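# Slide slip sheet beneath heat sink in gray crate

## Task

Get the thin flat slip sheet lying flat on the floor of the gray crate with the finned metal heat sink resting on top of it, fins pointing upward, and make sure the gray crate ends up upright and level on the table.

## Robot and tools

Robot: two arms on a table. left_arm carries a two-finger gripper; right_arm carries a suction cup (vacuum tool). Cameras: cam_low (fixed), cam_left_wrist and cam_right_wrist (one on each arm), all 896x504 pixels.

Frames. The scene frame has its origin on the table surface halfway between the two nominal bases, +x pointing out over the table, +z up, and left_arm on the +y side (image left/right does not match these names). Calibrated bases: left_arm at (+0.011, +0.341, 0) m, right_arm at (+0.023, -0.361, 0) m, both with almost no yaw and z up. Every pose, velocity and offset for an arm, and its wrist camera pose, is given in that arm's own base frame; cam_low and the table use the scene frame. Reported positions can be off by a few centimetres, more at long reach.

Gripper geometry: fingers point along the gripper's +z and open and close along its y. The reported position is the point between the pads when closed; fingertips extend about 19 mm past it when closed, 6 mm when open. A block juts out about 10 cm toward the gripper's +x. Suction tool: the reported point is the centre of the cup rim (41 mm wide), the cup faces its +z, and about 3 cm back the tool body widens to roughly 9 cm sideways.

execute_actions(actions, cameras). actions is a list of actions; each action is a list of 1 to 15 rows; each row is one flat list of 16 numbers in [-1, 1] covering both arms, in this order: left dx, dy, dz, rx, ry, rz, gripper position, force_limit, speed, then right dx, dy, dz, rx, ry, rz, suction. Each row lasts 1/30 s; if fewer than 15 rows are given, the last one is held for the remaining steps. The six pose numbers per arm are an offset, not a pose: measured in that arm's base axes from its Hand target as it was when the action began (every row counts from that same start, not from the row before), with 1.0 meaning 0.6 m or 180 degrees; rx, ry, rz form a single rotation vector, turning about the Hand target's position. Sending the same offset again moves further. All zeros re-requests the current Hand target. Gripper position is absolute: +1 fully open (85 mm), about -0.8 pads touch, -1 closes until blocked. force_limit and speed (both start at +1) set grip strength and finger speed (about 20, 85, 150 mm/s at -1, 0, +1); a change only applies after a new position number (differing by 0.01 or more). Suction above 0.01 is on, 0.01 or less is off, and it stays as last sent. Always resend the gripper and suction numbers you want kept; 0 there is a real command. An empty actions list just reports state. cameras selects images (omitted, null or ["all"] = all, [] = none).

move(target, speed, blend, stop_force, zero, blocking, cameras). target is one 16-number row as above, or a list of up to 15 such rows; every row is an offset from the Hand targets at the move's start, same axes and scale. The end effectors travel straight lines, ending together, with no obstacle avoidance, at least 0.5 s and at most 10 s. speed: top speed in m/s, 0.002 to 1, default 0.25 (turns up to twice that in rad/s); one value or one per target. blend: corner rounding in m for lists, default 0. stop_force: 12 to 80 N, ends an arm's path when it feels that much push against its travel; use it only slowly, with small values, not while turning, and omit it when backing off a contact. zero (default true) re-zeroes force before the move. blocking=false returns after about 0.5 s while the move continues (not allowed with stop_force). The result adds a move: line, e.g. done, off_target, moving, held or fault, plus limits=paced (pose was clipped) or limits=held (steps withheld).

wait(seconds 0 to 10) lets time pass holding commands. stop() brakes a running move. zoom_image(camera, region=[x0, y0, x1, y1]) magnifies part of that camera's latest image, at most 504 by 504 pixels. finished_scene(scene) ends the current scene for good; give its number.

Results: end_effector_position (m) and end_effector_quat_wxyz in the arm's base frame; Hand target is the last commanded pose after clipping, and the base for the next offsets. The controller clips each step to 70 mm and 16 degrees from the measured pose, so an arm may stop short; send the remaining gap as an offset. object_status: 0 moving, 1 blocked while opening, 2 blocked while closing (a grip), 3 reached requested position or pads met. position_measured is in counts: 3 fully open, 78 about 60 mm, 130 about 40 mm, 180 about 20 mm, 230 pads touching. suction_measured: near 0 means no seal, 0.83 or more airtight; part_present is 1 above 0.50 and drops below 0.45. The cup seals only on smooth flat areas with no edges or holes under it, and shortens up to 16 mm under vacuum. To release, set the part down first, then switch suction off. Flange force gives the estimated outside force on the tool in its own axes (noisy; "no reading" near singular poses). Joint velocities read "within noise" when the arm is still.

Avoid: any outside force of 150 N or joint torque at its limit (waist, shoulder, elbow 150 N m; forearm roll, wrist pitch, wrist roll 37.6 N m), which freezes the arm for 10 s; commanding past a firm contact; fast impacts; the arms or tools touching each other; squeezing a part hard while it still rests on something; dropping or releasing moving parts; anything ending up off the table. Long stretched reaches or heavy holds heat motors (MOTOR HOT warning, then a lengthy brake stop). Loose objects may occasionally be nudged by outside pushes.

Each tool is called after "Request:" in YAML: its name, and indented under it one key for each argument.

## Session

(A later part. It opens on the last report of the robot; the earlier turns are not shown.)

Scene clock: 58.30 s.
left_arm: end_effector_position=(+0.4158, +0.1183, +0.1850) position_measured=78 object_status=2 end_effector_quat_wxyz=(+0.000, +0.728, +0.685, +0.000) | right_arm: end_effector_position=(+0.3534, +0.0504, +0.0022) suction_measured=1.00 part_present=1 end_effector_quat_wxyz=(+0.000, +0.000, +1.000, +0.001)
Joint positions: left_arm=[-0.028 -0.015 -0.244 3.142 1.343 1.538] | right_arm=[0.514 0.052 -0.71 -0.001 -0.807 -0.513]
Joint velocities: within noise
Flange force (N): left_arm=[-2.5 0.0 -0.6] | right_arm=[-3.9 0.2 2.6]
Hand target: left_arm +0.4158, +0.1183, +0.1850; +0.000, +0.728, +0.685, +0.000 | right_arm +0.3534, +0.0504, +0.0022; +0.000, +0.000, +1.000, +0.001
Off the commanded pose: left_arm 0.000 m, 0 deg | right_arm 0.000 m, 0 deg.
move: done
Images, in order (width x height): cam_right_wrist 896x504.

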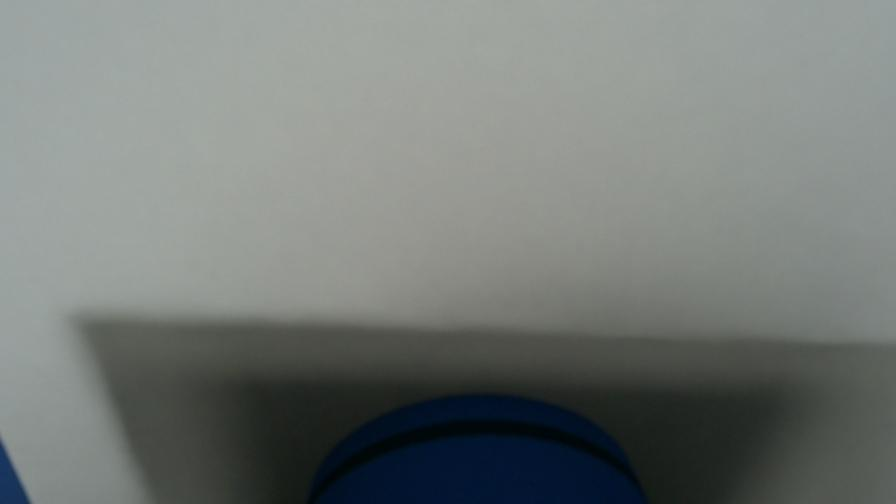

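Request:
move:
  target:
    - [0,0,0,0,0,0,-1,-0.5,-1,0,0,0.08,0,0,0,1]
    - [0,0,0,0,0,0,-1,-0.5,-1,0,0,0.33,0,0,0,1]
    - [0,0,0,0,0,0,-1,-0.5,-1,0.15,0.68,0.33,0,0,0,1]
  speed: [0.06,0.2,0.25]

Scene clock: 63.03 s.
left_arm: end_effector_position=(+0.4158, +0.1183, +0.1850) position_measured=78 object_status=2 end_effector_quat_wxyz=(+0.000, +0.728, +0.685, +0.000) | right_arm: end_effector_position=(+0.4434, +0.4584, +0.2002) suction_measured=1.00 part_present=1 end_effector_quat_wxyz=(+0.000, +0.000, +1.000, +0.001)
Joint positions: left_arm=[-0.028 -0.015 -0.244 3.142 1.343 1.538] | right_arm=[1.007 0.501 0.385 0 -1.454 -1.008]
Joint velocities: within noise
Flange force (N): left_arm=[-2.5 0.3 -0.5] | right_arm=[-3.0 3.0 0.7]
Hand target: left_arm +0.4158, +0.1183, +0.1850; +0.000, +0.728, +0.685, +0.000 | right_arm +0.4434, +0.4584, +0.2002; +0.000, +0.000, +1.000, +0.001
Off the commanded pose: left_arm 0.000 m, 0 deg | right_arm 0.000 m, 0 deg.
move: done

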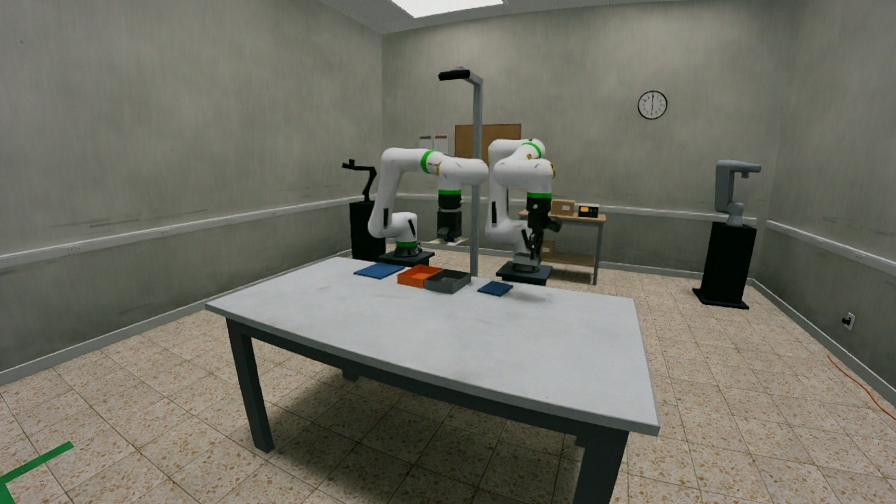

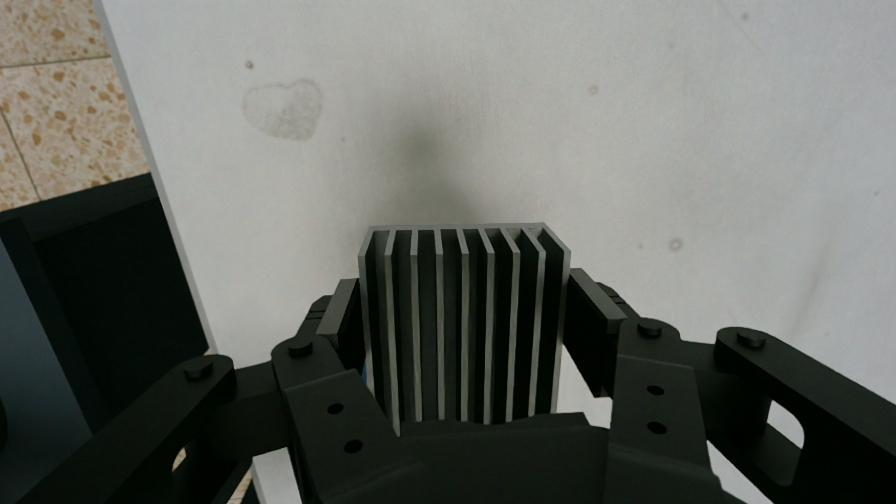

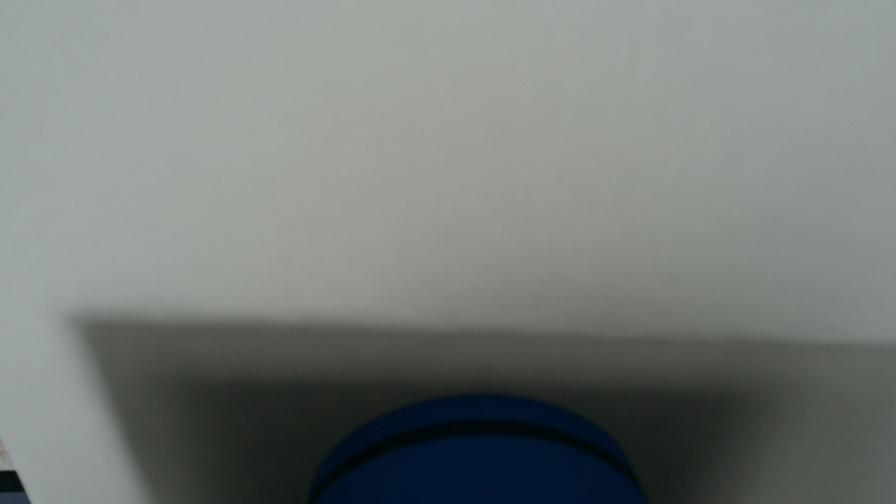

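Request:
move:
  target:
    - [0,0,0,0,0,0,-1,-0.5,-1,-0.15,-0.68,0,0,0,0,1]
    - [0,0,0,0,0,0,-1,-0.5,-1,-0.15,-0.68,-0.27,0,0,0,1]
    - [0,0,0,0,0,0,-1,-0.5,-1,-0.15,-0.68,-0.338,0,0,0,1]
  speed: [0.3,0.2,0.04]
  cameras: ["cam_right_wrist"]

Request:
move:
  target: [0,0,0,0,0,0,-1,-0.5,-1,0,0,0.0,0,0,0,0]
  cameras: []

Request:
wait:
  seconds: 0.7
  cameras: []

Request:
move:
  target:
    - [0,0,0,0,0,0,-1,-0.5,-1,0,0,0.06,0,0,0,0]
    - [0,0,0,0,0,0,-1,-0.5,-1,0,0,0.13,0,0,0,0]
  speed: [0.05,0.15]
  cameras: ["cam_right_wrist"]

Scene clock: 68.10 s.
left_arm: end_effector_position=(+0.4158, +0.1183, +0.1850) position_measured=78 object_status=2 end_effector_quat_wxyz=(+0.000, +0.728, +0.685, +0.000) | right_arm: end_effector_position=(+0.3535, +0.0504, -0.0026) suction_measured=1.00 part_present=1 end_effector_quat_wxyz=(+0.000, +0.000, +1.000, +0.001)
Joint positions: left_arm=[-0.028 -0.015 -0.244 3.142 1.343 1.538] | right_arm=[0.514 0.063 -0.714 -0.001 -0.792 -0.513]
Joint velocities: within noise
Flange force (N): left_arm=[-2.5 -0.2 -0.5] | right_arm=[-3.8 0.3 2.8]
Hand target: left_arm +0.4158, +0.1183, +0.1850; +0.000, +0.728, +0.685, +0.000 | right_arm +0.3534, +0.0504, -0.0026; +0.000, +0.000, +1.000, +0.001
Off the commanded pose: left_arm 0.000 m, 0 deg | right_arm 0.000 m, 0 deg.
move: done
Images, in order (width x height): cam_right_wrist 896x504.

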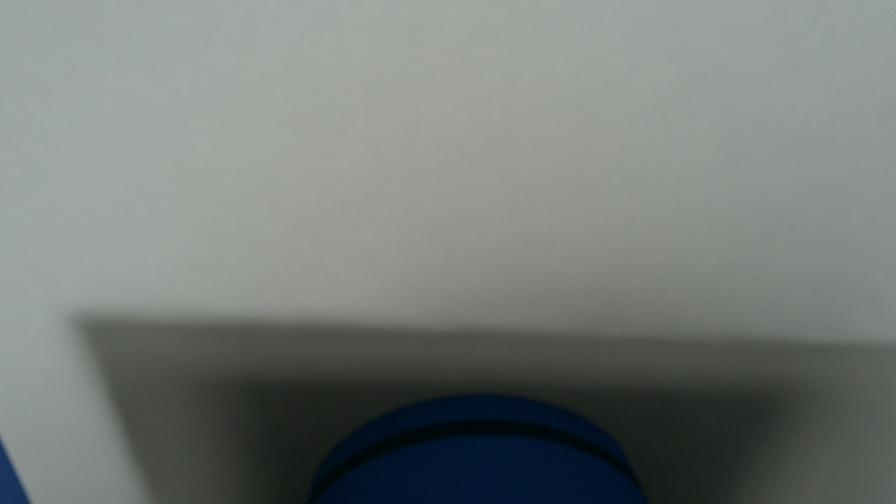

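Scene clock: 68.60 s.
left_arm: end_effector_position=(+0.4158, +0.1183, +0.1850) position_measured=78 object_status=2 end_effector_quat_wxyz=(+0.000, +0.728, +0.685, +0.000) | right_arm: end_effector_position=(+0.3535, +0.0504, -0.0026) suction_measured=0.00 part_present=0 end_effector_quat_wxyz=(+0.000, +0.000, +1.000, +0.001)
Joint positions: left_arm=[-0.028 -0.015 -0.244 3.142 1.343 1.538] | right_arm=[0.514 0.063 -0.714 -0.001 -0.792 -0.513]
Joint velocities: within noise
Flange force (N): left_arm=[-2.8 -0.5 -0.6] | right_arm=[-2.9 0.1 -12.6]
Hand target: left_arm +0.4158, +0.1183, +0.1850; +0.000, +0.728, +0.685, +0.000 | right_arm +0.3534, +0.0504, -0.0026; +0.000, +0.000, +1.000, +0.001
Off the commanded pose: left_arm 0.000 m, 0 deg | right_arm 0.000 m, 0 deg.
move: done
No camera images: "cameras" was empty.

Scene clock: 69.30 s.
left_arm: end_effector_position=(+0.4158, +0.1183, +0.1850) position_measured=78 object_status=2 end_effector_quat_wxyz=(+0.000, +0.728, +0.685, +0.000) | right_arm: end_effector_position=(+0.3535, +0.0504, -0.0026) suction_measured=0.00 part_present=0 end_effector_quat_wxyz=(+0.000, +0.000, +1.000, +0.001)
Joint positions: left_arm=[-0.028 -0.015 -0.244 3.142 1.343 1.538] | right_arm=[0.514 0.063 -0.714 -0.001 -0.792 -0.513]
Joint velocities: within noise
Flange force (N): left_arm=[-2.6 -0.4 -0.2] | right_arm=[-3.4 0.3 -12.4]
Hand target: left_arm +0.4158, +0.1183, +0.1850; +0.000, +0.728, +0.685, +0.000 | right_arm +0.3534, +0.0504, -0.0026; +0.000, +0.000, +1.000, +0.001
Off the commanded pose: left_arm 0.000 m, 0 deg | right_arm 0.000 m, 0 deg.
wait: 0.70 s; at rest by 0.17 s
No camera images: "cameras" was empty.

Scene clock: 70.67 s.
left_arm: end_effector_position=(+0.4158, +0.1183, +0.1850) position_measured=78 object_status=2 end_effector_quat_wxyz=(+0.000, +0.728, +0.685, +0.000) | right_arm: end_effector_position=(+0.3534, +0.0503, +0.0754) suction_measured=0.00 part_present=0 end_effector_quat_wxyz=(+0.000, +0.000, +1.000, +0.001)
Joint positions: left_arm=[-0.028 -0.015 -0.244 3.142 1.343 1.538] | right_arm=[0.513 -0.086 -0.632 -0.001 -1.024 -0.514]
Joint velocities: within noise
Flange force (N): left_arm=[-2.7 -0.3 -0.7] | right_arm=[-2.4 -0.1 1.4]
Hand target: left_arm +0.4158, +0.1183, +0.1850; +0.000, +0.728, +0.685, +0.000 | right_arm +0.3534, +0.0504, +0.0754; +0.000, +0.000, +1.000, +0.001
Off the commanded pose: left_arm 0.000 m, 0 deg | right_arm 0.000 m, 0 deg.
move: done
Images, in order (width x height): cam_right_wrist 896x504.

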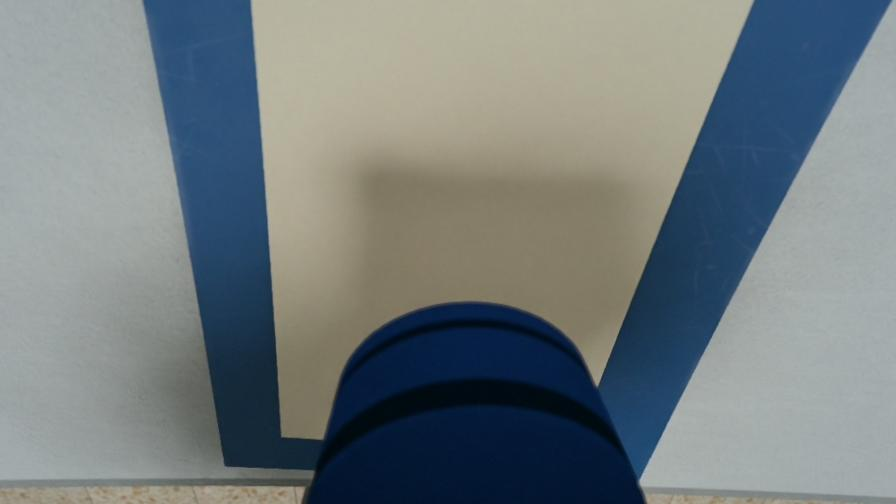

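Request:
move:
  target: [0,0,0,0,0,0,-1,-0.5,-1,0.1,0,0.15,0,0,0,0]
  cameras: ["cam_right_wrist"]

Request:
move:
  target: [0,0,0,0,0,0,-1,-0.5,-1,0.15,0.68,0,0,0,0,0]
  cameras: ["cam_right_wrist"]

Scene clock: 71.87 s.
left_arm: end_effector_position=(+0.4158, +0.1183, +0.1850) position_measured=78 object_status=2 end_effector_quat_wxyz=(+0.000, +0.728, +0.685, +0.000) | right_arm: end_effector_position=(+0.4134, +0.0503, +0.1654) suction_measured=0.00 part_present=0 end_effector_quat_wxyz=(+0.000, +0.000, +1.000, +0.001)
Joint positions: left_arm=[-0.028 -0.015 -0.244 3.142 1.343 1.538] | right_arm=[0.438 -0.032 -0.349 -0.001 -1.252 -0.438]
Joint velocities: within noise
Flange force (N): left_arm=[-2.6 -0.4 -0.5] | right_arm=[-4.0 0.2 0.4]
Hand target: left_arm +0.4158, +0.1183, +0.1850; +0.000, +0.728, +0.685, +0.000 | right_arm +0.4134, +0.0504, +0.1654; +0.000, +0.000, +1.000, +0.001
Off the commanded pose: left_arm 0.000 m, 0 deg | right_arm 0.000 m, 0 deg.
move: done
Images, in order (width x height): cam_right_wrist 896x504.

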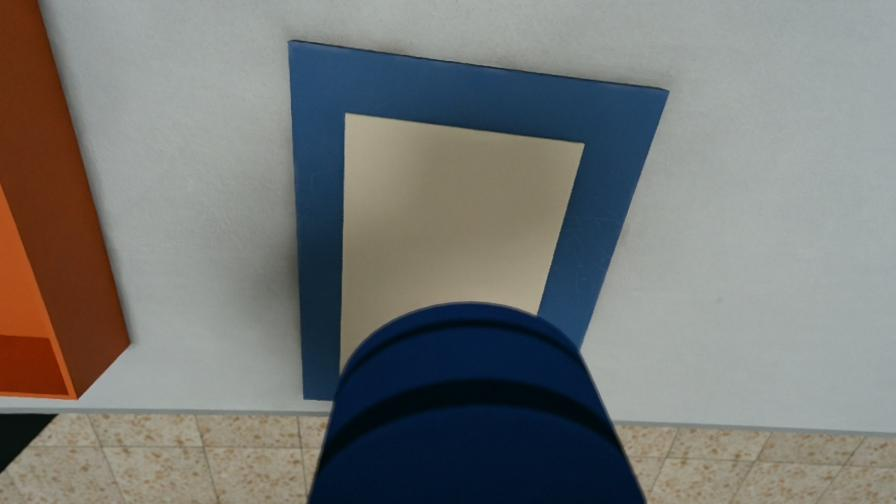

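Scene clock: 74.03 s.
left_arm: end_effector_position=(+0.4158, +0.1183, +0.1850) position_measured=78 object_status=2 end_effector_quat_wxyz=(+0.000, +0.728, +0.685, +0.000) | right_arm: end_effector_position=(+0.5034, +0.4584, +0.1654) suction_measured=0.00 part_present=0 end_effector_quat_wxyz=(+0.000, +0.000, +1.000, +0.001)
Joint positions: left_arm=[-0.028 -0.015 -0.244 3.142 1.343 1.538] | right_arm=[0.931 0.63 0.5 0 -1.439 -0.931]
Joint velocities: within noise
Flange force (N): left_arm=[-2.7 0.1 -0.6] | right_arm=[-4.3 3.7 0.6]
Hand target: left_arm +0.4158, +0.1183, +0.1850; +0.000, +0.728, +0.685, +0.000 | right_arm +0.5034, +0.4584, +0.1654; +0.000, +0.000, +1.000, +0.001
Off the commanded pose: left_arm 0.000 m, 0 deg | right_arm 0.000 m, 0 deg.
move: done
Images, in order (width x height): cam_right_wrist 896x504.

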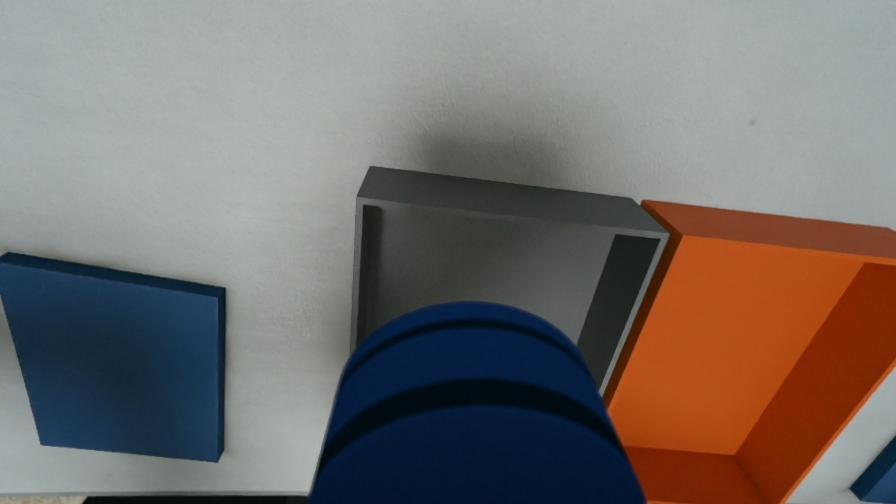

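Request:
move:
  target: [0,0,0,0,0,0,-1,-0.5,-1,-0.078,-0.032,0,0,0,0,0]
  cameras: ["cam_right_wrist"]

Request:
zoom_image:
  camera: "cam_right_wrist"
  region: [250, 40, 750, 340]

Scene clock: 75.73 s.
left_arm: end_effector_position=(+0.4158, +0.1183, +0.1850) position_measured=78 object_status=2 end_effector_quat_wxyz=(+0.000, +0.728, +0.685, +0.000) | right_arm: end_effector_position=(+0.4567, +0.4392, +0.1654) suction_measured=0.00 part_present=0 end_effector_quat_wxyz=(+0.000, +0.000, +1.000, +0.001)
Joint positions: left_arm=[-0.028 -0.015 -0.244 3.142 1.343 1.538] | right_arm=[0.972 0.504 0.308 0 -1.374 -0.973]
Joint velocities: within noise
Flange force (N): left_arm=[-2.5 -0.2 -1.0] | right_arm=[-3.6 4.0 0.8]
Hand target: left_arm +0.4158, +0.1183, +0.1850; +0.000, +0.728, +0.685, +0.000 | right_arm +0.4566, +0.4392, +0.1654; +0.000, +0.000, +1.000, +0.001
Off the commanded pose: left_arm 0.000 m, 0 deg | right_arm 0.000 m, 0 deg.
move: done
Images, in order (width x height): cam_right_wrist 896x504.

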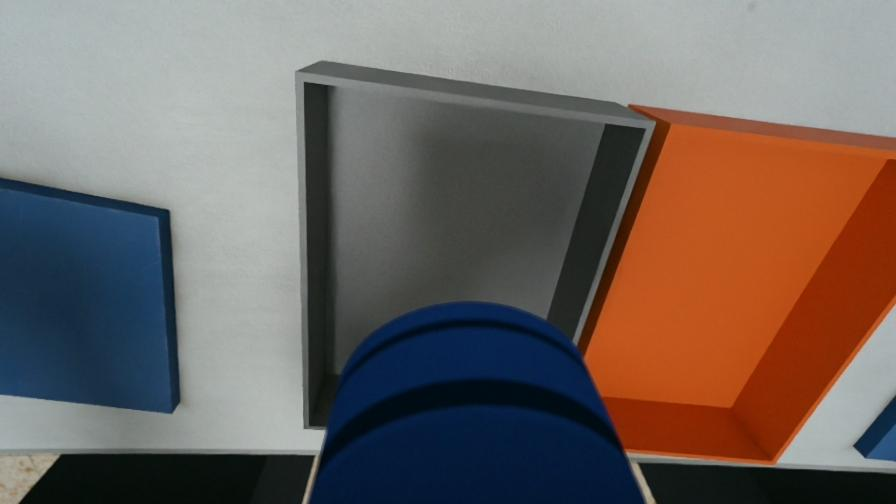

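Scaled by 1.008 from the camera's 896x504 image, which has a finer 1280x720 frame.

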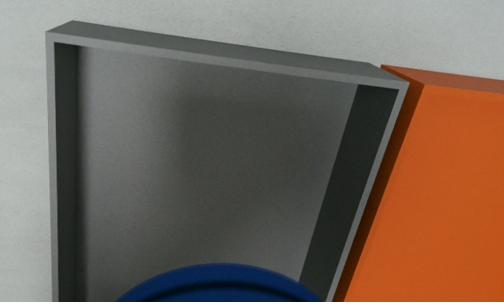

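Request:
move:
  target:
    - [0,0,0,0,0,0,-1,-0.5,-1,-0.191,-0.648,-0.05,0,0,0,0]
    - [0,0,0,0,0,0,-1,-0.5,-1,-0.191,-0.648,-0.2457,0,0,0,1]
  speed: [0.3,0.15]
  cameras: []

Request:
move:
  target: [0,0,0,0,0,0,-1,-0.5,-1,0,0,-0.04,0,0,0,1]
  speed: 0.02
  stop_force: 12
  cameras: []

Request:
move:
  target:
    - [0,0,0,0,0,0,-1,-0.5,-1,0,0,0.08,0,0,0,1]
    - [0,0,0,0,0,0,-1,-0.5,-1,0,0,0.2,0,0,0,1]
    - [0,0,0,0,0,0,-1,-0.5,-1,0.0803,0.648,0.2,0,0,0,1]
  speed: [0.05,0.2,0.25]

Scene clock: 82.40 s.
left_arm: end_effector_position=(+0.4158, +0.1183, +0.1850) position_measured=78 object_status=2 end_effector_quat_wxyz=(+0.000, +0.728, +0.685, +0.000) | right_arm: end_effector_position=(+0.3420, +0.0503, +0.0180) suction_measured=0.00 part_present=0 end_effector_quat_wxyz=(+0.000, +0.000, +1.000, +0.001)
Joint positions: left_arm=[-0.028 -0.015 -0.244 3.142 1.343 1.538] | right_arm=[0.531 -0.011 -0.726 -0.001 -0.855 -0.531]
Joint velocities: within noise
Flange force (N): left_arm=[-2.9 -0.2 -0.6] | right_arm=[-3.7 0.1 2.6]
Hand target: left_arm +0.4158, +0.1183, +0.1850; +0.000, +0.728, +0.685, +0.000 | right_arm +0.3420, +0.0504, +0.0180; +0.000, +0.000, +1.000, +0.001
Off the commanded pose: left_arm 0.000 m, 0 deg | right_arm 0.000 m, 0 deg.
move: done
No camera images: "cameras" was empty.

Scene clock: 84.13 s.
left_arm: end_effector_position=(+0.4158, +0.1183, +0.1850) position_measured=78 object_status=2 end_effector_quat_wxyz=(+0.000, +0.728, +0.685, +0.000) | right_arm: end_effector_position=(+0.3421, +0.0504, -0.0048) suction_measured=1.00 part_present=1 end_effector_quat_wxyz=(+0.000, +0.000, +1.000, +0.001)
Joint positions: left_arm=[-0.028 -0.015 -0.244 3.142 1.343 1.538] | right_arm=[0.531 0.04 -0.746 -0.001 -0.783 -0.531]
Joint velocities: within noise
Flange force (N): left_arm=[-2.7 -0.5 -0.6] | right_arm=[6.0 -0.8 -39.3]
Hand target: left_arm +0.4158, +0.1183, +0.1850; +0.000, +0.728, +0.685, +0.000 | right_arm +0.3421, +0.0504, -0.0048; +0.000, +0.000, +1.000, +0.001 (not the last commanded pose)
Off the commanded pose: left_arm 0.000 m, 0 deg | right_arm 0.001 m, 0 deg.
move: contact (right_arm)
No camera images: "cameras" was empty.

Scene clock: 87.53 s.
left_arm: end_effector_position=(+0.4158, +0.1183, +0.1850) position_measured=78 object_status=2 end_effector_quat_wxyz=(+0.000, +0.728, +0.685, +0.000) | right_arm: end_effector_position=(+0.3903, +0.4392, +0.1153) suction_measured=1.00 part_present=1 end_effector_quat_wxyz=(+0.000, +0.000, +1.000, +0.001)
Joint positions: left_arm=[-0.028 -0.015 -0.244 3.142 1.343 1.538] | right_arm=[1.067 0.425 0.072 0 -1.217 -1.068]
Joint velocities: within noise
Flange force (N): left_arm=[-2.8 -0.4 -0.8] | right_arm=[-2.6 2.8 1.7]
Hand target: left_arm +0.4158, +0.1183, +0.1850; +0.000, +0.728, +0.685, +0.000 | right_arm +0.3903, +0.4392, +0.1152; +0.000, +0.000, +1.000, +0.001
Off the commanded pose: left_arm 0.000 m, 0 deg | right_arm 0.000 m, 0 deg.
move: done

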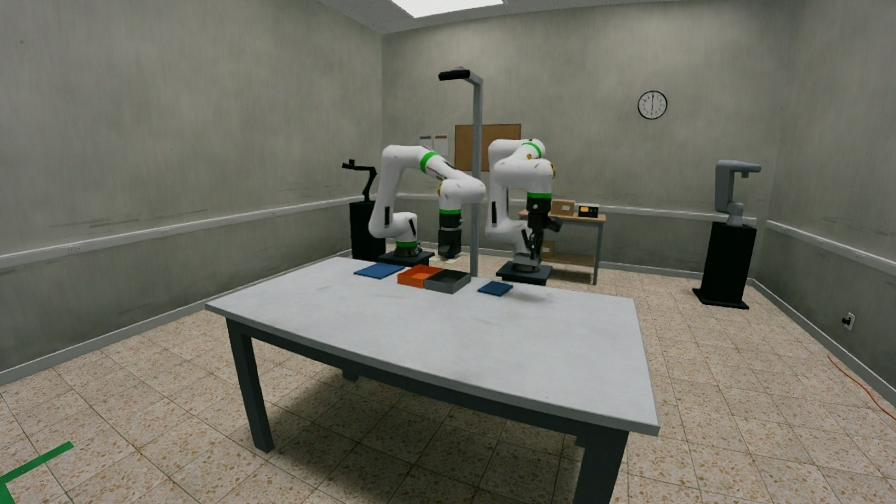

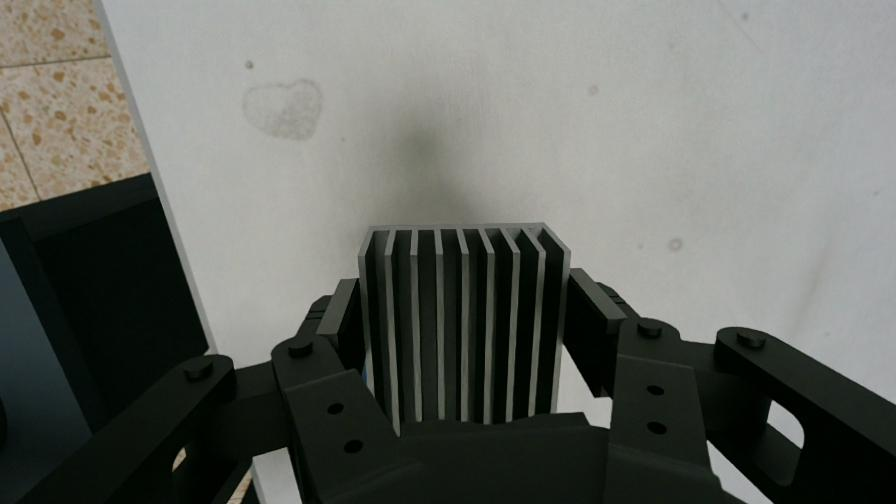

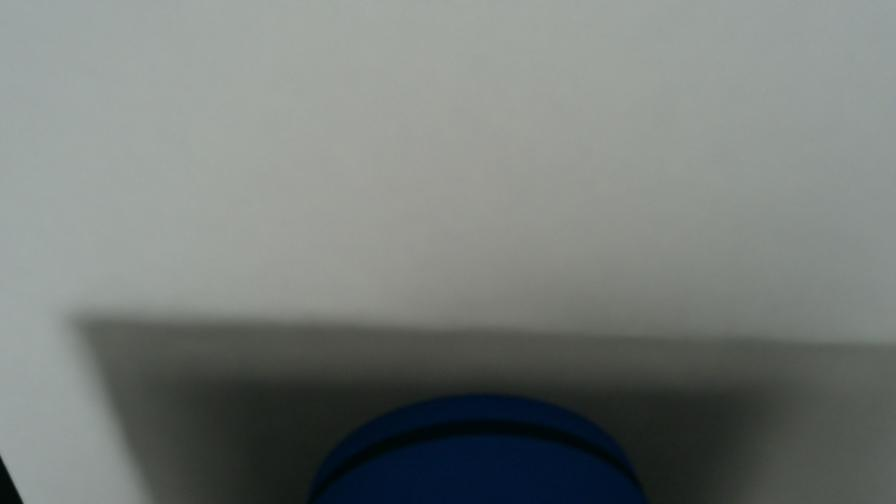

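Request:
move:
  target: [0,0,0,0,0,0,-1,-0.5,-1,0,0,-0.12,0,0,0,1]
  speed: 0.1
  stop_force: 25
  cameras: ["cam_right_wrist","cam_low"]

Request:
zoom_image:
  camera: "cam_low"
  region: [380, 180, 560, 320]

Request:
move:
  target: [0,0,0,0,0,0,-1,-0.5,-1,0,0,-0.07,0,0,0,1]
  speed: 0.03
  stop_force: 12
  cameras: ["cam_right_wrist","cam_low"]

Scene clock: 89.87 s.
left_arm: end_effector_position=(+0.4158, +0.1183, +0.1850) position_measured=78 object_status=2 end_effector_quat_wxyz=(+0.000, +0.728, +0.685, +0.000) | right_arm: end_effector_position=(+0.3903, +0.4392, +0.0433) suction_measured=1.00 part_present=1 end_effector_quat_wxyz=(+0.000, +0.000, +1.000, +0.001)
Joint positions: left_arm=[-0.028 -0.015 -0.244 3.142 1.343 1.538] | right_arm=[1.067 0.497 -0.005 0 -1.067 -1.068]
Joint velocities: within noise
Flange force (N): left_arm=[-3.1 -0.4 -0.7] | right_arm=[-2.8 2.6 2.5]
Hand target: left_arm +0.4158, +0.1183, +0.1850; +0.000, +0.728, +0.685, +0.000 | right_arm +0.3903, +0.4392, +0.0432; +0.000, +0.000, +1.000, +0.001
Off the commanded pose: left_arm 0.000 m, 0 deg | right_arm 0.000 m, 0 deg.
move: done
Images, in order (width x height): cam_low 896x504, cam_right_wrist 896x504.

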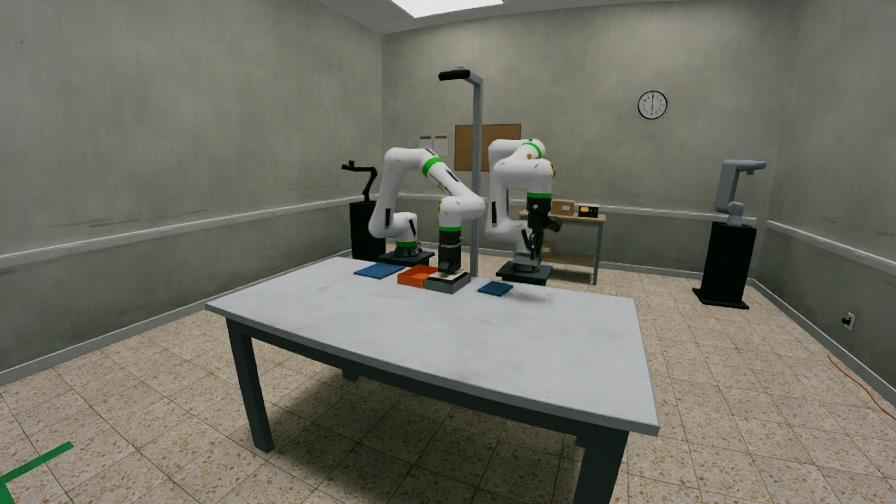

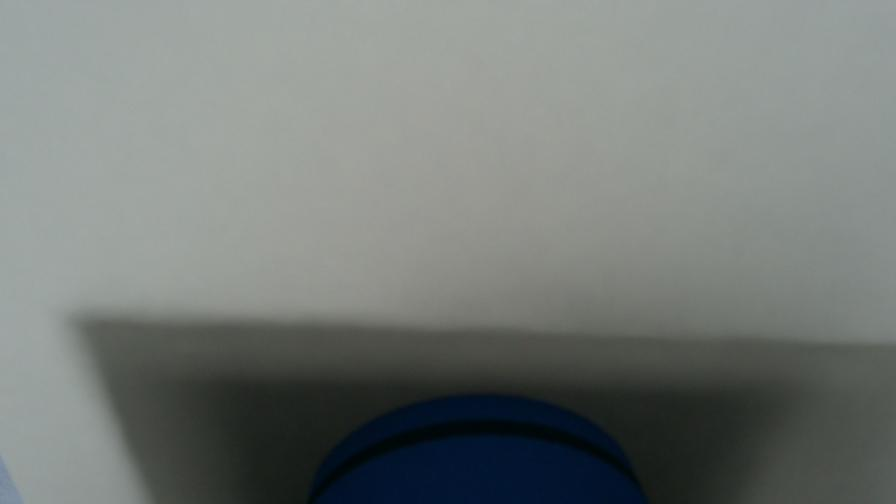

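Scaled by 2.800 from the camera's 896x504 image, which has a finer 1280x720 frame.

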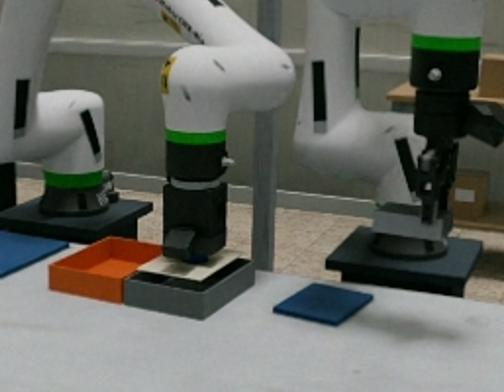

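Scene clock: 91.87 s.
left_arm: end_effector_position=(+0.4158, +0.1183, +0.1850) position_measured=78 object_status=2 end_effector_quat_wxyz=(+0.000, +0.728, +0.685, +0.000) | right_arm: end_effector_position=(+0.3903, +0.4392, +0.0012) suction_measured=1.00 part_present=1 end_effector_quat_wxyz=(+0.000, +0.000, +1.000, +0.001)
Joint positions: left_arm=[-0.028 -0.015 -0.244 3.142 1.343 1.538] | right_arm=[1.067 0.551 -0.036 0 -0.982 -1.068]
Joint velocities: within noise
Flange force (N): left_arm=[-2.8 -0.5 -0.4] | right_arm=[-3.2 3.1 2.8]
Hand target: left_arm +0.4158, +0.1183, +0.1850; +0.000, +0.728, +0.685, +0.000 | right_arm +0.3903, +0.4392, +0.0012; +0.000, +0.000, +1.000, +0.001
Off the commanded pose: left_arm 0.000 m, 0 deg | right_arm 0.000 m, 0 deg.
move: done
Images, in order (width x height): cam_low 896x504, cam_right_wrist 896x504.

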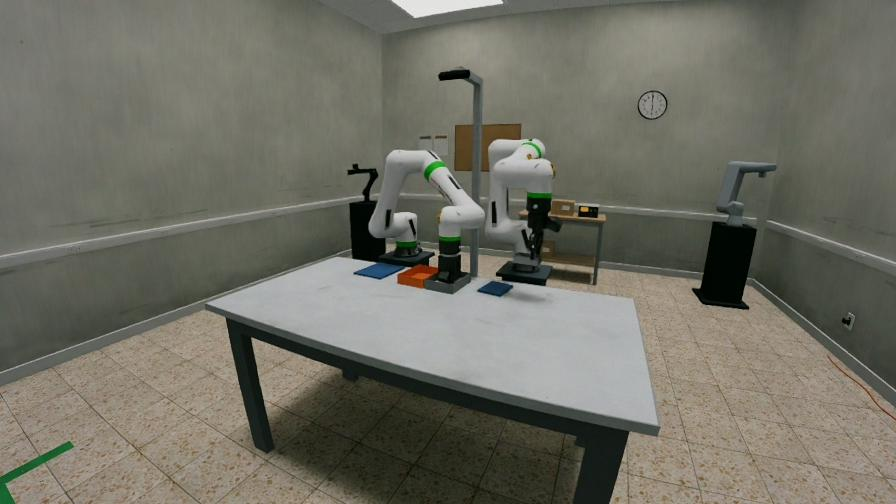

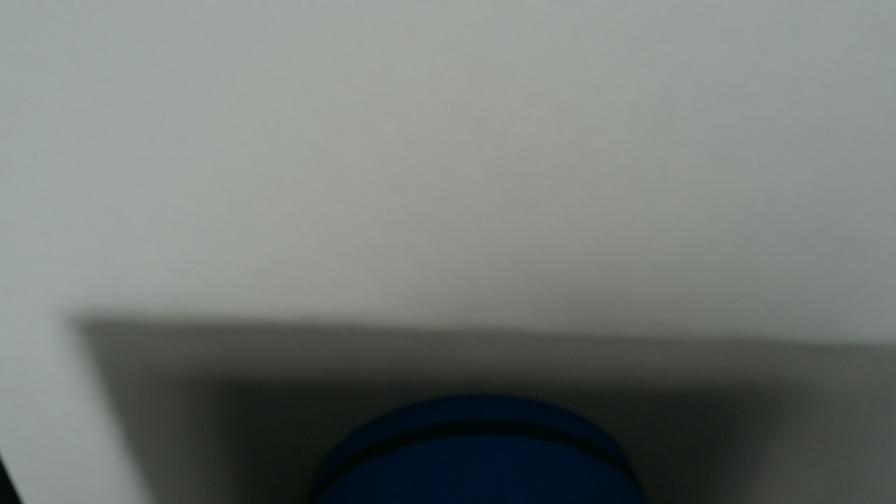

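Request:
move:
  target: [0,0,0,0,0,0,-1,-0.5,-1,0,0,0,0,0,0,0]
  cameras: []

Request:
wait:
  seconds: 0.5
  cameras: []

Request:
move:
  target:
    - [0,0,0,0,0,0,-1,-0.5,-1,0,0,0.06,0,0,0,0]
    - [0,0,0,0,0,0,-1,-0.5,-1,0,0,0.15,0,0,0,0]
    - [0,0,0,0,0,0,-1,-0.5,-1,0.11,0,0.274,0,0,0,0]
  speed: [0.05,0.15,0.2]
  cameras: ["cam_right_wrist"]

Scene clock: 92.93 s.
left_arm: end_effector_position=(+0.4158, +0.1183, +0.1850) position_measured=78 object_status=2 end_effector_quat_wxyz=(+0.000, +0.728, +0.685, +0.000) | right_arm: end_effector_position=(+0.3903, +0.4392, +0.0012) suction_measured=0.00 part_present=0 end_effector_quat_wxyz=(+0.000, +0.000, +1.000, +0.001)
Joint positions: left_arm=[-0.028 -0.015 -0.244 3.142 1.343 1.538] | right_arm=[1.067 0.551 -0.036 0 -0.982 -1.068]
Joint velocities: within noise
Flange force (N): left_arm=[-2.8 -0.6 -0.8] | right_arm=[-2.5 2.6 -0.6]
Hand target: left_arm +0.4158, +0.1183, +0.1850; +0.000, +0.728, +0.685, +0.000 | right_arm +0.3903, +0.4392, +0.0012; +0.000, +0.000, +1.000, +0.001
Off the commanded pose: left_arm 0.000 m, 0 deg | right_arm 0.000 m, 0 deg.
move: done
No camera images: "cameras" was empty.

Scene clock: 93.43 s.
left_arm: end_effector_position=(+0.4158, +0.1183, +0.1850) position_measured=78 object_status=2 end_effector_quat_wxyz=(+0.000, +0.728, +0.685, +0.000) | right_arm: end_effector_position=(+0.3903, +0.4392, +0.0012) suction_measured=0.00 part_present=0 end_effector_quat_wxyz=(+0.000, +0.000, +1.000, +0.001)
Joint positions: left_arm=[-0.028 -0.015 -0.244 3.142 1.343 1.538] | right_arm=[1.067 0.551 -0.036 0 -0.982 -1.068]
Joint velocities: within noise
Flange force (N): left_arm=[-2.6 0.2 -0.2] | right_arm=[-2.5 2.9 -0.2]
Hand target: left_arm +0.4158, +0.1183, +0.1850; +0.000, +0.728, +0.685, +0.000 | right_arm +0.3903, +0.4392, +0.0012; +0.000, +0.000, +1.000, +0.001
Off the commanded pose: left_arm 0.000 m, 0 deg | right_arm 0.000 m, 0 deg.
wait: 0.50 s; at rest by 0.17 s
No camera images: "cameras" was empty.

Scene clock: 95.50 s.
left_arm: end_effector_position=(+0.4158, +0.1183, +0.1850) position_measured=78 object_status=2 end_effector_quat_wxyz=(+0.000, +0.728, +0.685, +0.000) | right_arm: end_effector_position=(+0.4563, +0.4392, +0.1656) suction_measured=0.00 part_present=0 end_effector_quat_wxyz=(+0.000, +0.000, +1.000, +0.001)
Joint positions: left_arm=[-0.028 -0.015 -0.244 3.142 1.343 1.538] | right_arm=[0.973 0.503 0.307 0 -1.374 -0.974]
Joint velocities: within noise
Flange force (N): left_arm=[-2.7 -0.6 -0.8] | right_arm=[-3.1 3.1 1.1]
Hand target: left_arm +0.4158, +0.1183, +0.1850; +0.000, +0.728, +0.685, +0.000 | right_arm +0.4563, +0.4392, +0.1656; +0.000, +0.000, +1.000, +0.001
Off the commanded pose: left_arm 0.000 m, 0 deg | right_arm 0.000 m, 0 deg.
move: done
Images, in order (width x height): cam_right_wrist 896x504.

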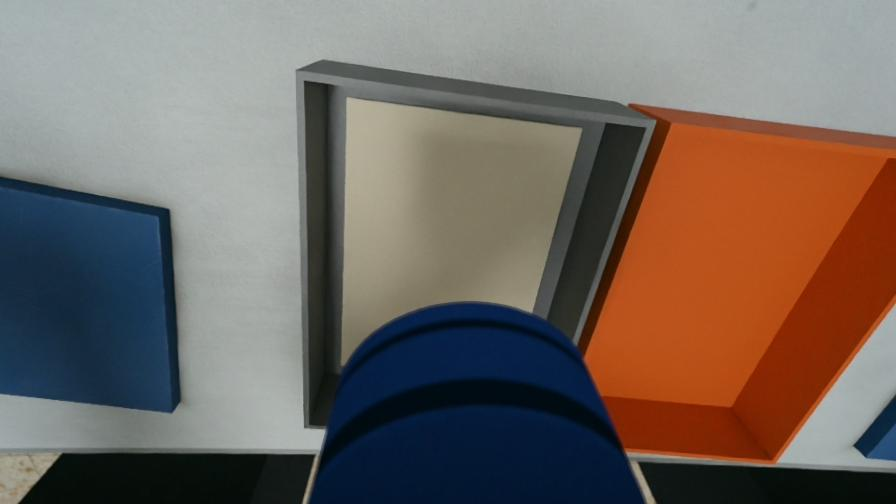

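Request:
move:
  target: [0,0,0,0,0,0,-1,-0.5,-1,-0.0,-0.8,0.1,0,0,0,0]
  speed: 0.35
  cameras: []

Request:
move:
  target:
    - [-0.008,-0.593,0,0,0,0,-1,-0.5,-1,0,0,0,0,0,0,0]
    - [-0.008,-0.593,-0.12,0,0,0,-1,-0.5,-1,0,0,0,0,0,0,0]
  cameras: ["cam_left_wrist"]

Scene clock: 98.60 s.
left_arm: end_effector_position=(+0.4158, +0.1183, +0.1850) position_measured=78 object_status=2 end_effector_quat_wxyz=(+0.000, +0.728, +0.685, +0.000) | right_arm: end_effector_position=(+0.4563, -0.0408, +0.2256) suction_measured=0.00 part_present=0 end_effector_quat_wxyz=(+0.000, +0.000, +1.000, +0.001)
Joint positions: left_arm=[-0.028 -0.015 -0.244 3.142 1.343 1.538] | right_arm=[0.198 0.038 -0.135 -0.001 -1.397 -0.198]
Joint velocities: within noise
Flange force (N): left_arm=[-2.6 -0.1 -0.5] | right_arm=[-3.2 -0.3 0.7]
Hand target: left_arm +0.4158, +0.1183, +0.1850; +0.000, +0.728, +0.685, +0.000 | right_arm +0.4563, -0.0408, +0.2256; +0.000, +0.000, +1.000, +0.001
Off the commanded pose: left_arm 0.000 m, 0 deg | right_arm 0.000 m, 0 deg.
move: done
No camera images: "cameras" was empty.

Scene clock: 100.80 s.
left_arm: end_effector_position=(+0.4110, -0.2375, +0.1131) position_measured=78 object_status=2 end_effector_quat_wxyz=(+0.000, +0.728, +0.685, -0.001) | right_arm: end_effector_position=(+0.4563, -0.0408, +0.2256) suction_measured=0.00 part_present=0 end_effector_quat_wxyz=(+0.000, +0.000, +1.000, +0.001)
Joint positions: left_arm=[-0.801 0.147 -0.247 3.143 1.178 2.31] | right_arm=[0.198 0.038 -0.135 -0.001 -1.397 -0.198]
Joint velocities: within noise
Flange force (N): left_arm=[-2.5 0.2 -1.2] | right_arm=[-3.1 -0.4 0.5]
Hand target: left_arm +0.4110, -0.2375, +0.1130; +0.000, +0.728, +0.685, +0.000 | right_arm +0.4563, -0.0408, +0.2256; +0.000, +0.000, +1.000, +0.001
Off the commanded pose: left_arm 0.000 m, 0 deg | right_arm 0.000 m, 0 deg.
move: done
Images, in order (width x height): cam_left_wrist 896x504.

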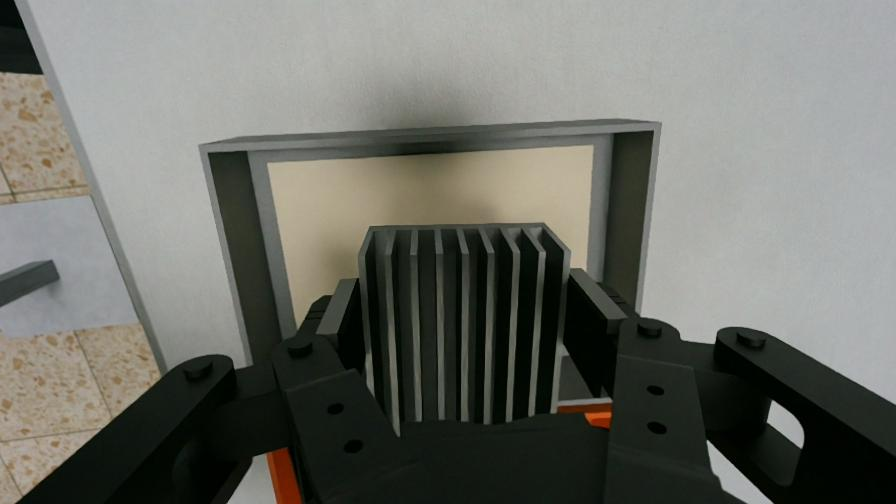

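Request:
move:
  target:
    - [-0.015,0,-0.03,0,0,0.02,-1,-0.5,-1,0,0,0,0,0,0,0]
    - [-0.015,0,-0.11,0,0,0.02,-1,-0.5,-1,0,0,0,0,0,0,0]
  speed: 0.12
  cameras: ["cam_left_wrist"]

Request:
move:
  target: [0,0,-0.035,0,0,0,-1,-0.5,-1,0,0,0,0,0,0,0]
  speed: 0.015
  stop_force: 12
  cameras: ["cam_left_wrist"]

Scene clock: 102.43 s.
left_arm: end_effector_position=(+0.4020, -0.2375, +0.0471) position_measured=78 object_status=2 end_effector_quat_wxyz=(+0.000, +0.707, +0.708, +0.000) | right_arm: end_effector_position=(+0.4563, -0.0408, +0.2256) suction_measured=0.00 part_present=0 end_effector_quat_wxyz=(+0.000, +0.000, +1.000, +0.001)
Joint positions: left_arm=[-0.815 0.205 -0.35 3.143 1.016 2.387] | right_arm=[0.198 0.038 -0.135 -0.001 -1.397 -0.198]
Joint velocities: within noise
Flange force (N): left_arm=[-1.8 -1.7 -1.0] | right_arm=[-3.4 -0.4 1.0]
Hand target: left_arm +0.4020, -0.2375, +0.0470; +0.000, +0.707, +0.708, +0.000 | right_arm +0.4563, -0.0408, +0.2256; +0.000, +0.000, +1.000, +0.001
Off the commanded pose: left_arm 0.000 m, 0 deg | right_arm 0.000 m, 0 deg.
move: done
Images, in order (width x height): cam_left_wrist 896x504.

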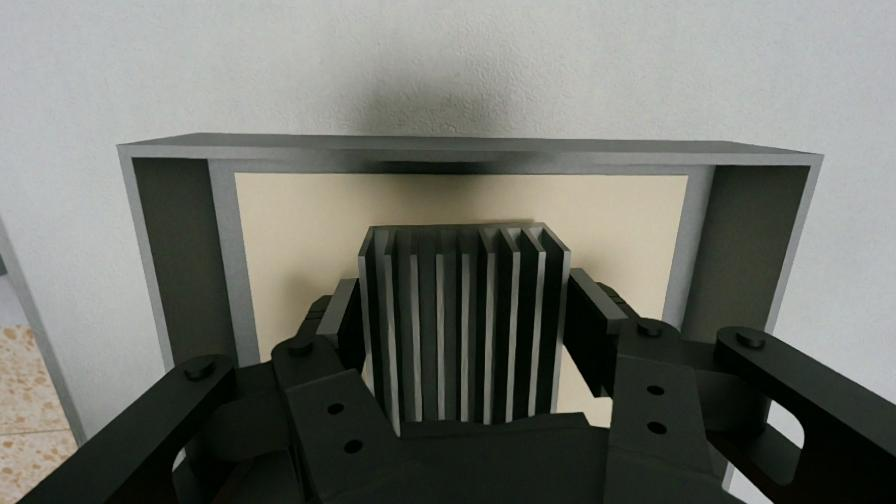

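Scene clock: 103.70 s.
left_arm: end_effector_position=(+0.4021, -0.2376, +0.0367) position_measured=78 object_status=2 end_effector_quat_wxyz=(+0.000, +0.707, +0.708, +0.000) | right_arm: end_effector_position=(+0.4563, -0.0408, +0.2256) suction_measured=0.00 part_present=0 end_effector_quat_wxyz=(+0.000, +0.000, +1.000, +0.001)
Joint positions: left_arm=[-0.815 0.22 -0.361 3.143 0.99 2.387] | right_arm=[0.198 0.038 -0.135 -0.001 -1.397 -0.198]
Joint velocities: within noise
Flange force (N): left_arm=[0.7 -5.2 -32.7] | right_arm=[-3.5 -0.7 0.8]
Hand target: left_arm +0.4021, -0.2376, +0.0367; +0.000, +0.707, +0.708, +0.000 (not the last commanded pose) | right_arm +0.4563, -0.0408, +0.2256; +0.000, +0.000, +1.000, +0.001
Off the commanded pose: left_arm 0.011 m, 0 deg | right_arm 0.000 m, 0 deg.
move: contact (left_arm)
Images, in order (width x height): cam_left_wrist 896x504.

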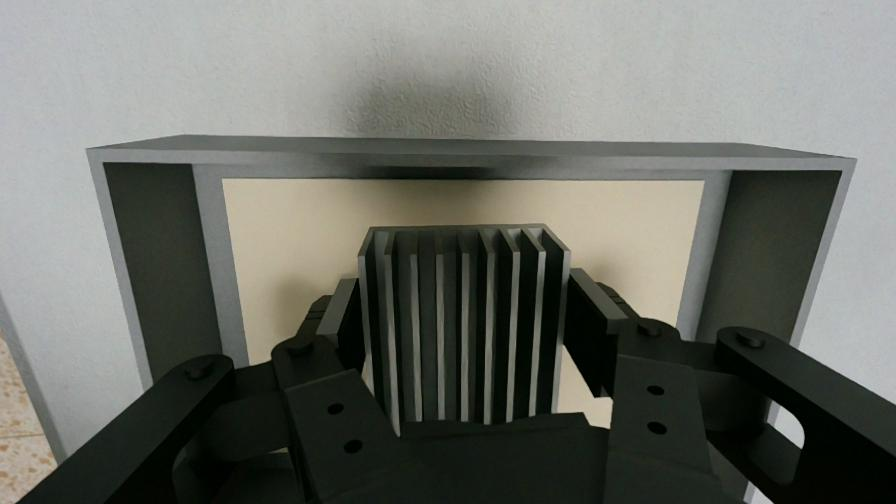

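Request:
move:
  target: [0,0,0.0012,0,0,0,-1,-0.5,-1,0,0,0,0,0,0,0]
  speed: 0.02
  cameras: []

Request:
move:
  target: [0,0,0,0,0,0,0.66,-0.5,-0.7,0,0,0,0,0,0,0]
  cameras: []

Request:
move:
  target:
    - [0,0,0.08,0,0,0,0.66,-0.5,-0.7,0,0,0,0,0,0,0]
    - [0,0,0.27,0,0,0,0.66,-0.5,-0.7,0,0,0,0,0,0,0]
  speed: [0.08,0.2]

Scene clock: 104.87 s.
left_arm: end_effector_position=(+0.4021, -0.2376, +0.0374) position_measured=78 object_status=2 end_effector_quat_wxyz=(+0.000, +0.707, +0.708, +0.000) | right_arm: end_effector_position=(+0.4563, -0.0408, +0.2256) suction_measured=0.00 part_present=0 end_effector_quat_wxyz=(+0.000, +0.000, +1.000, +0.001)
Joint positions: left_arm=[-0.815 0.219 -0.36 3.143 0.992 2.387] | right_arm=[0.198 0.038 -0.135 -0.001 -1.397 -0.198]
Joint velocities: within noise
Flange force (N): left_arm=[-1.7 -1.3 -1.3] | right_arm=[-3.6 -0.6 0.7]
Hand target: left_arm +0.4021, -0.2376, +0.0374; +0.000, +0.707, +0.708, +0.000 | right_arm +0.4563, -0.0408, +0.2256; +0.000, +0.000, +1.000, +0.001
Off the commanded pose: left_arm 0.000 m, 0 deg | right_arm 0.000 m, 0 deg.
move: done
No camera images: "cameras" was empty.

Scene clock: 105.47 s.
left_arm: end_effector_position=(+0.4021, -0.2376, +0.0374) position_measured=45 object_status=0 end_effector_quat_wxyz=(+0.000, +0.707, +0.708, +0.000) | right_arm: end_effector_position=(+0.4563, -0.0408, +0.2256) suction_measured=0.00 part_present=0 end_effector_quat_wxyz=(+0.000, +0.000, +1.000, +0.001)
Joint positions: left_arm=[-0.815 0.219 -0.36 3.143 0.992 2.387] | right_arm=[0.198 0.038 -0.135 -0.001 -1.397 -0.198]
Joint velocities: within noise
Flange force (N): left_arm=[-1.9 -1.4 -2.7] | right_arm=[-3.1 -0.4 0.5]
Hand target: left_arm +0.4021, -0.2376, +0.0374; +0.000, +0.707, +0.708, +0.000 | right_arm +0.4563, -0.0408, +0.2256; +0.000, +0.000, +1.000, +0.001
Off the commanded pose: left_arm 0.000 m, 0 deg | right_arm 0.000 m, 0 deg.
move: done
No camera images: "cameras" was empty.

Scene clock: 107.03 s.
left_arm: end_effector_position=(+0.4021, -0.2375, +0.1994) position_measured=45 object_status=3 end_effector_quat_wxyz=(+0.000, +0.707, +0.708, +0.000) | right_arm: end_effector_position=(+0.4563, -0.0408, +0.2256) suction_measured=0.00 part_present=0 end_effector_quat_wxyz=(+0.000, +0.000, +1.000, +0.001)
Joint positions: left_arm=[-0.815 0.065 -0.127 3.142 1.379 2.387] | right_arm=[0.198 0.038 -0.135 -0.001 -1.397 -0.198]
Joint velocities: within noise
Flange force (N): left_arm=[0.1 -4.3 -3.1] | right_arm=[-3.0 -0.6 0.3]
Hand target: left_arm +0.4021, -0.2376, +0.1994; +0.000, +0.707, +0.708, +0.000 | right_arm +0.4563, -0.0408, +0.2256; +0.000, +0.000, +1.000, +0.001
Off the commanded pose: left_arm 0.000 m, 0 deg | right_arm 0.000 m, 0 deg.
move: done

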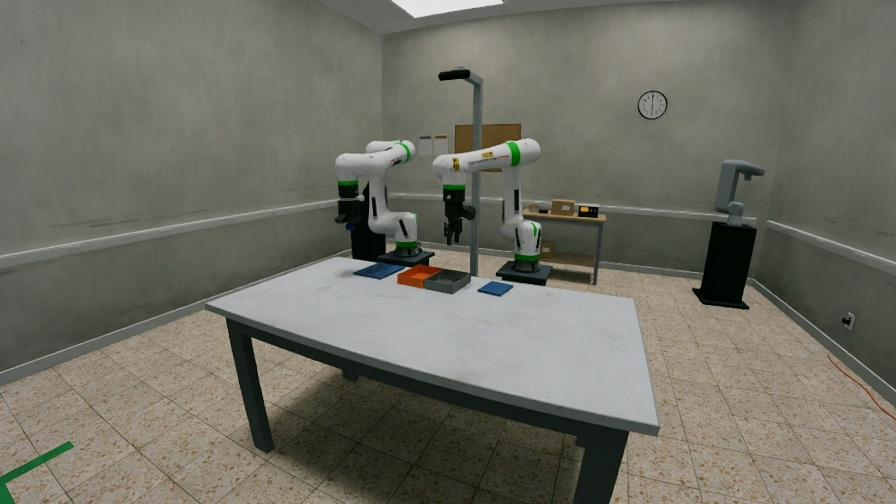

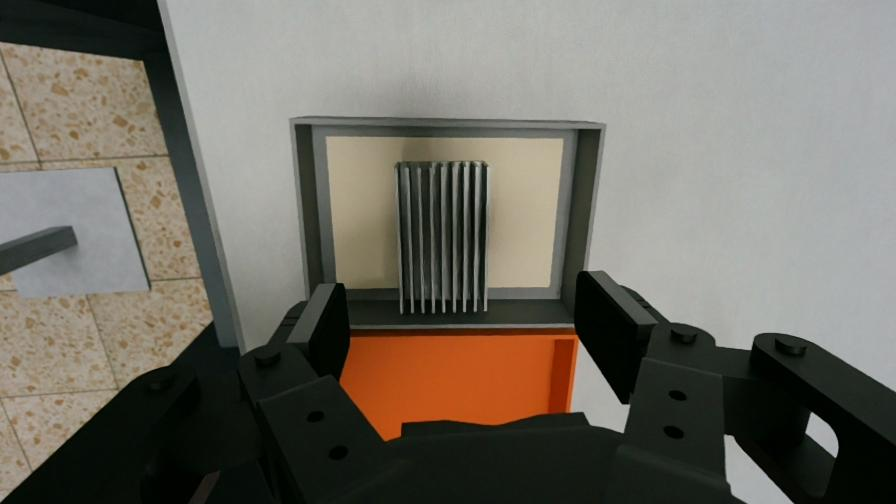

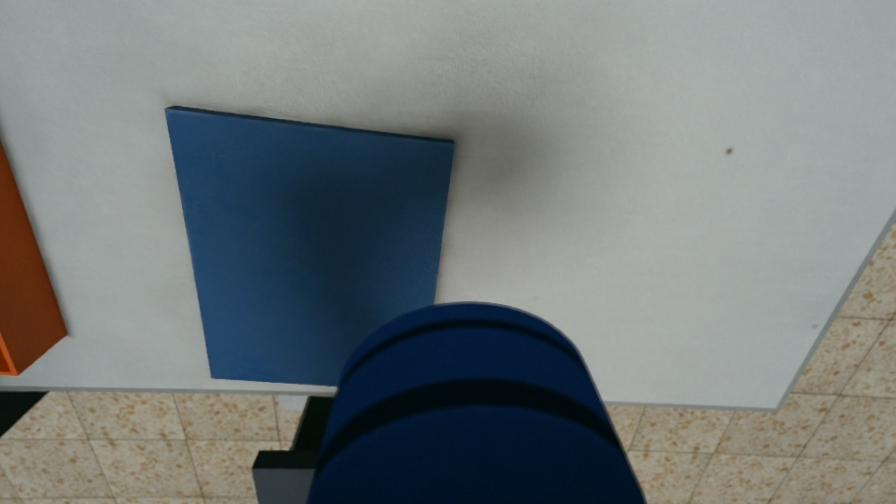

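Request:
finished_scene:
  scene: 1

The scene is finished: the task was done.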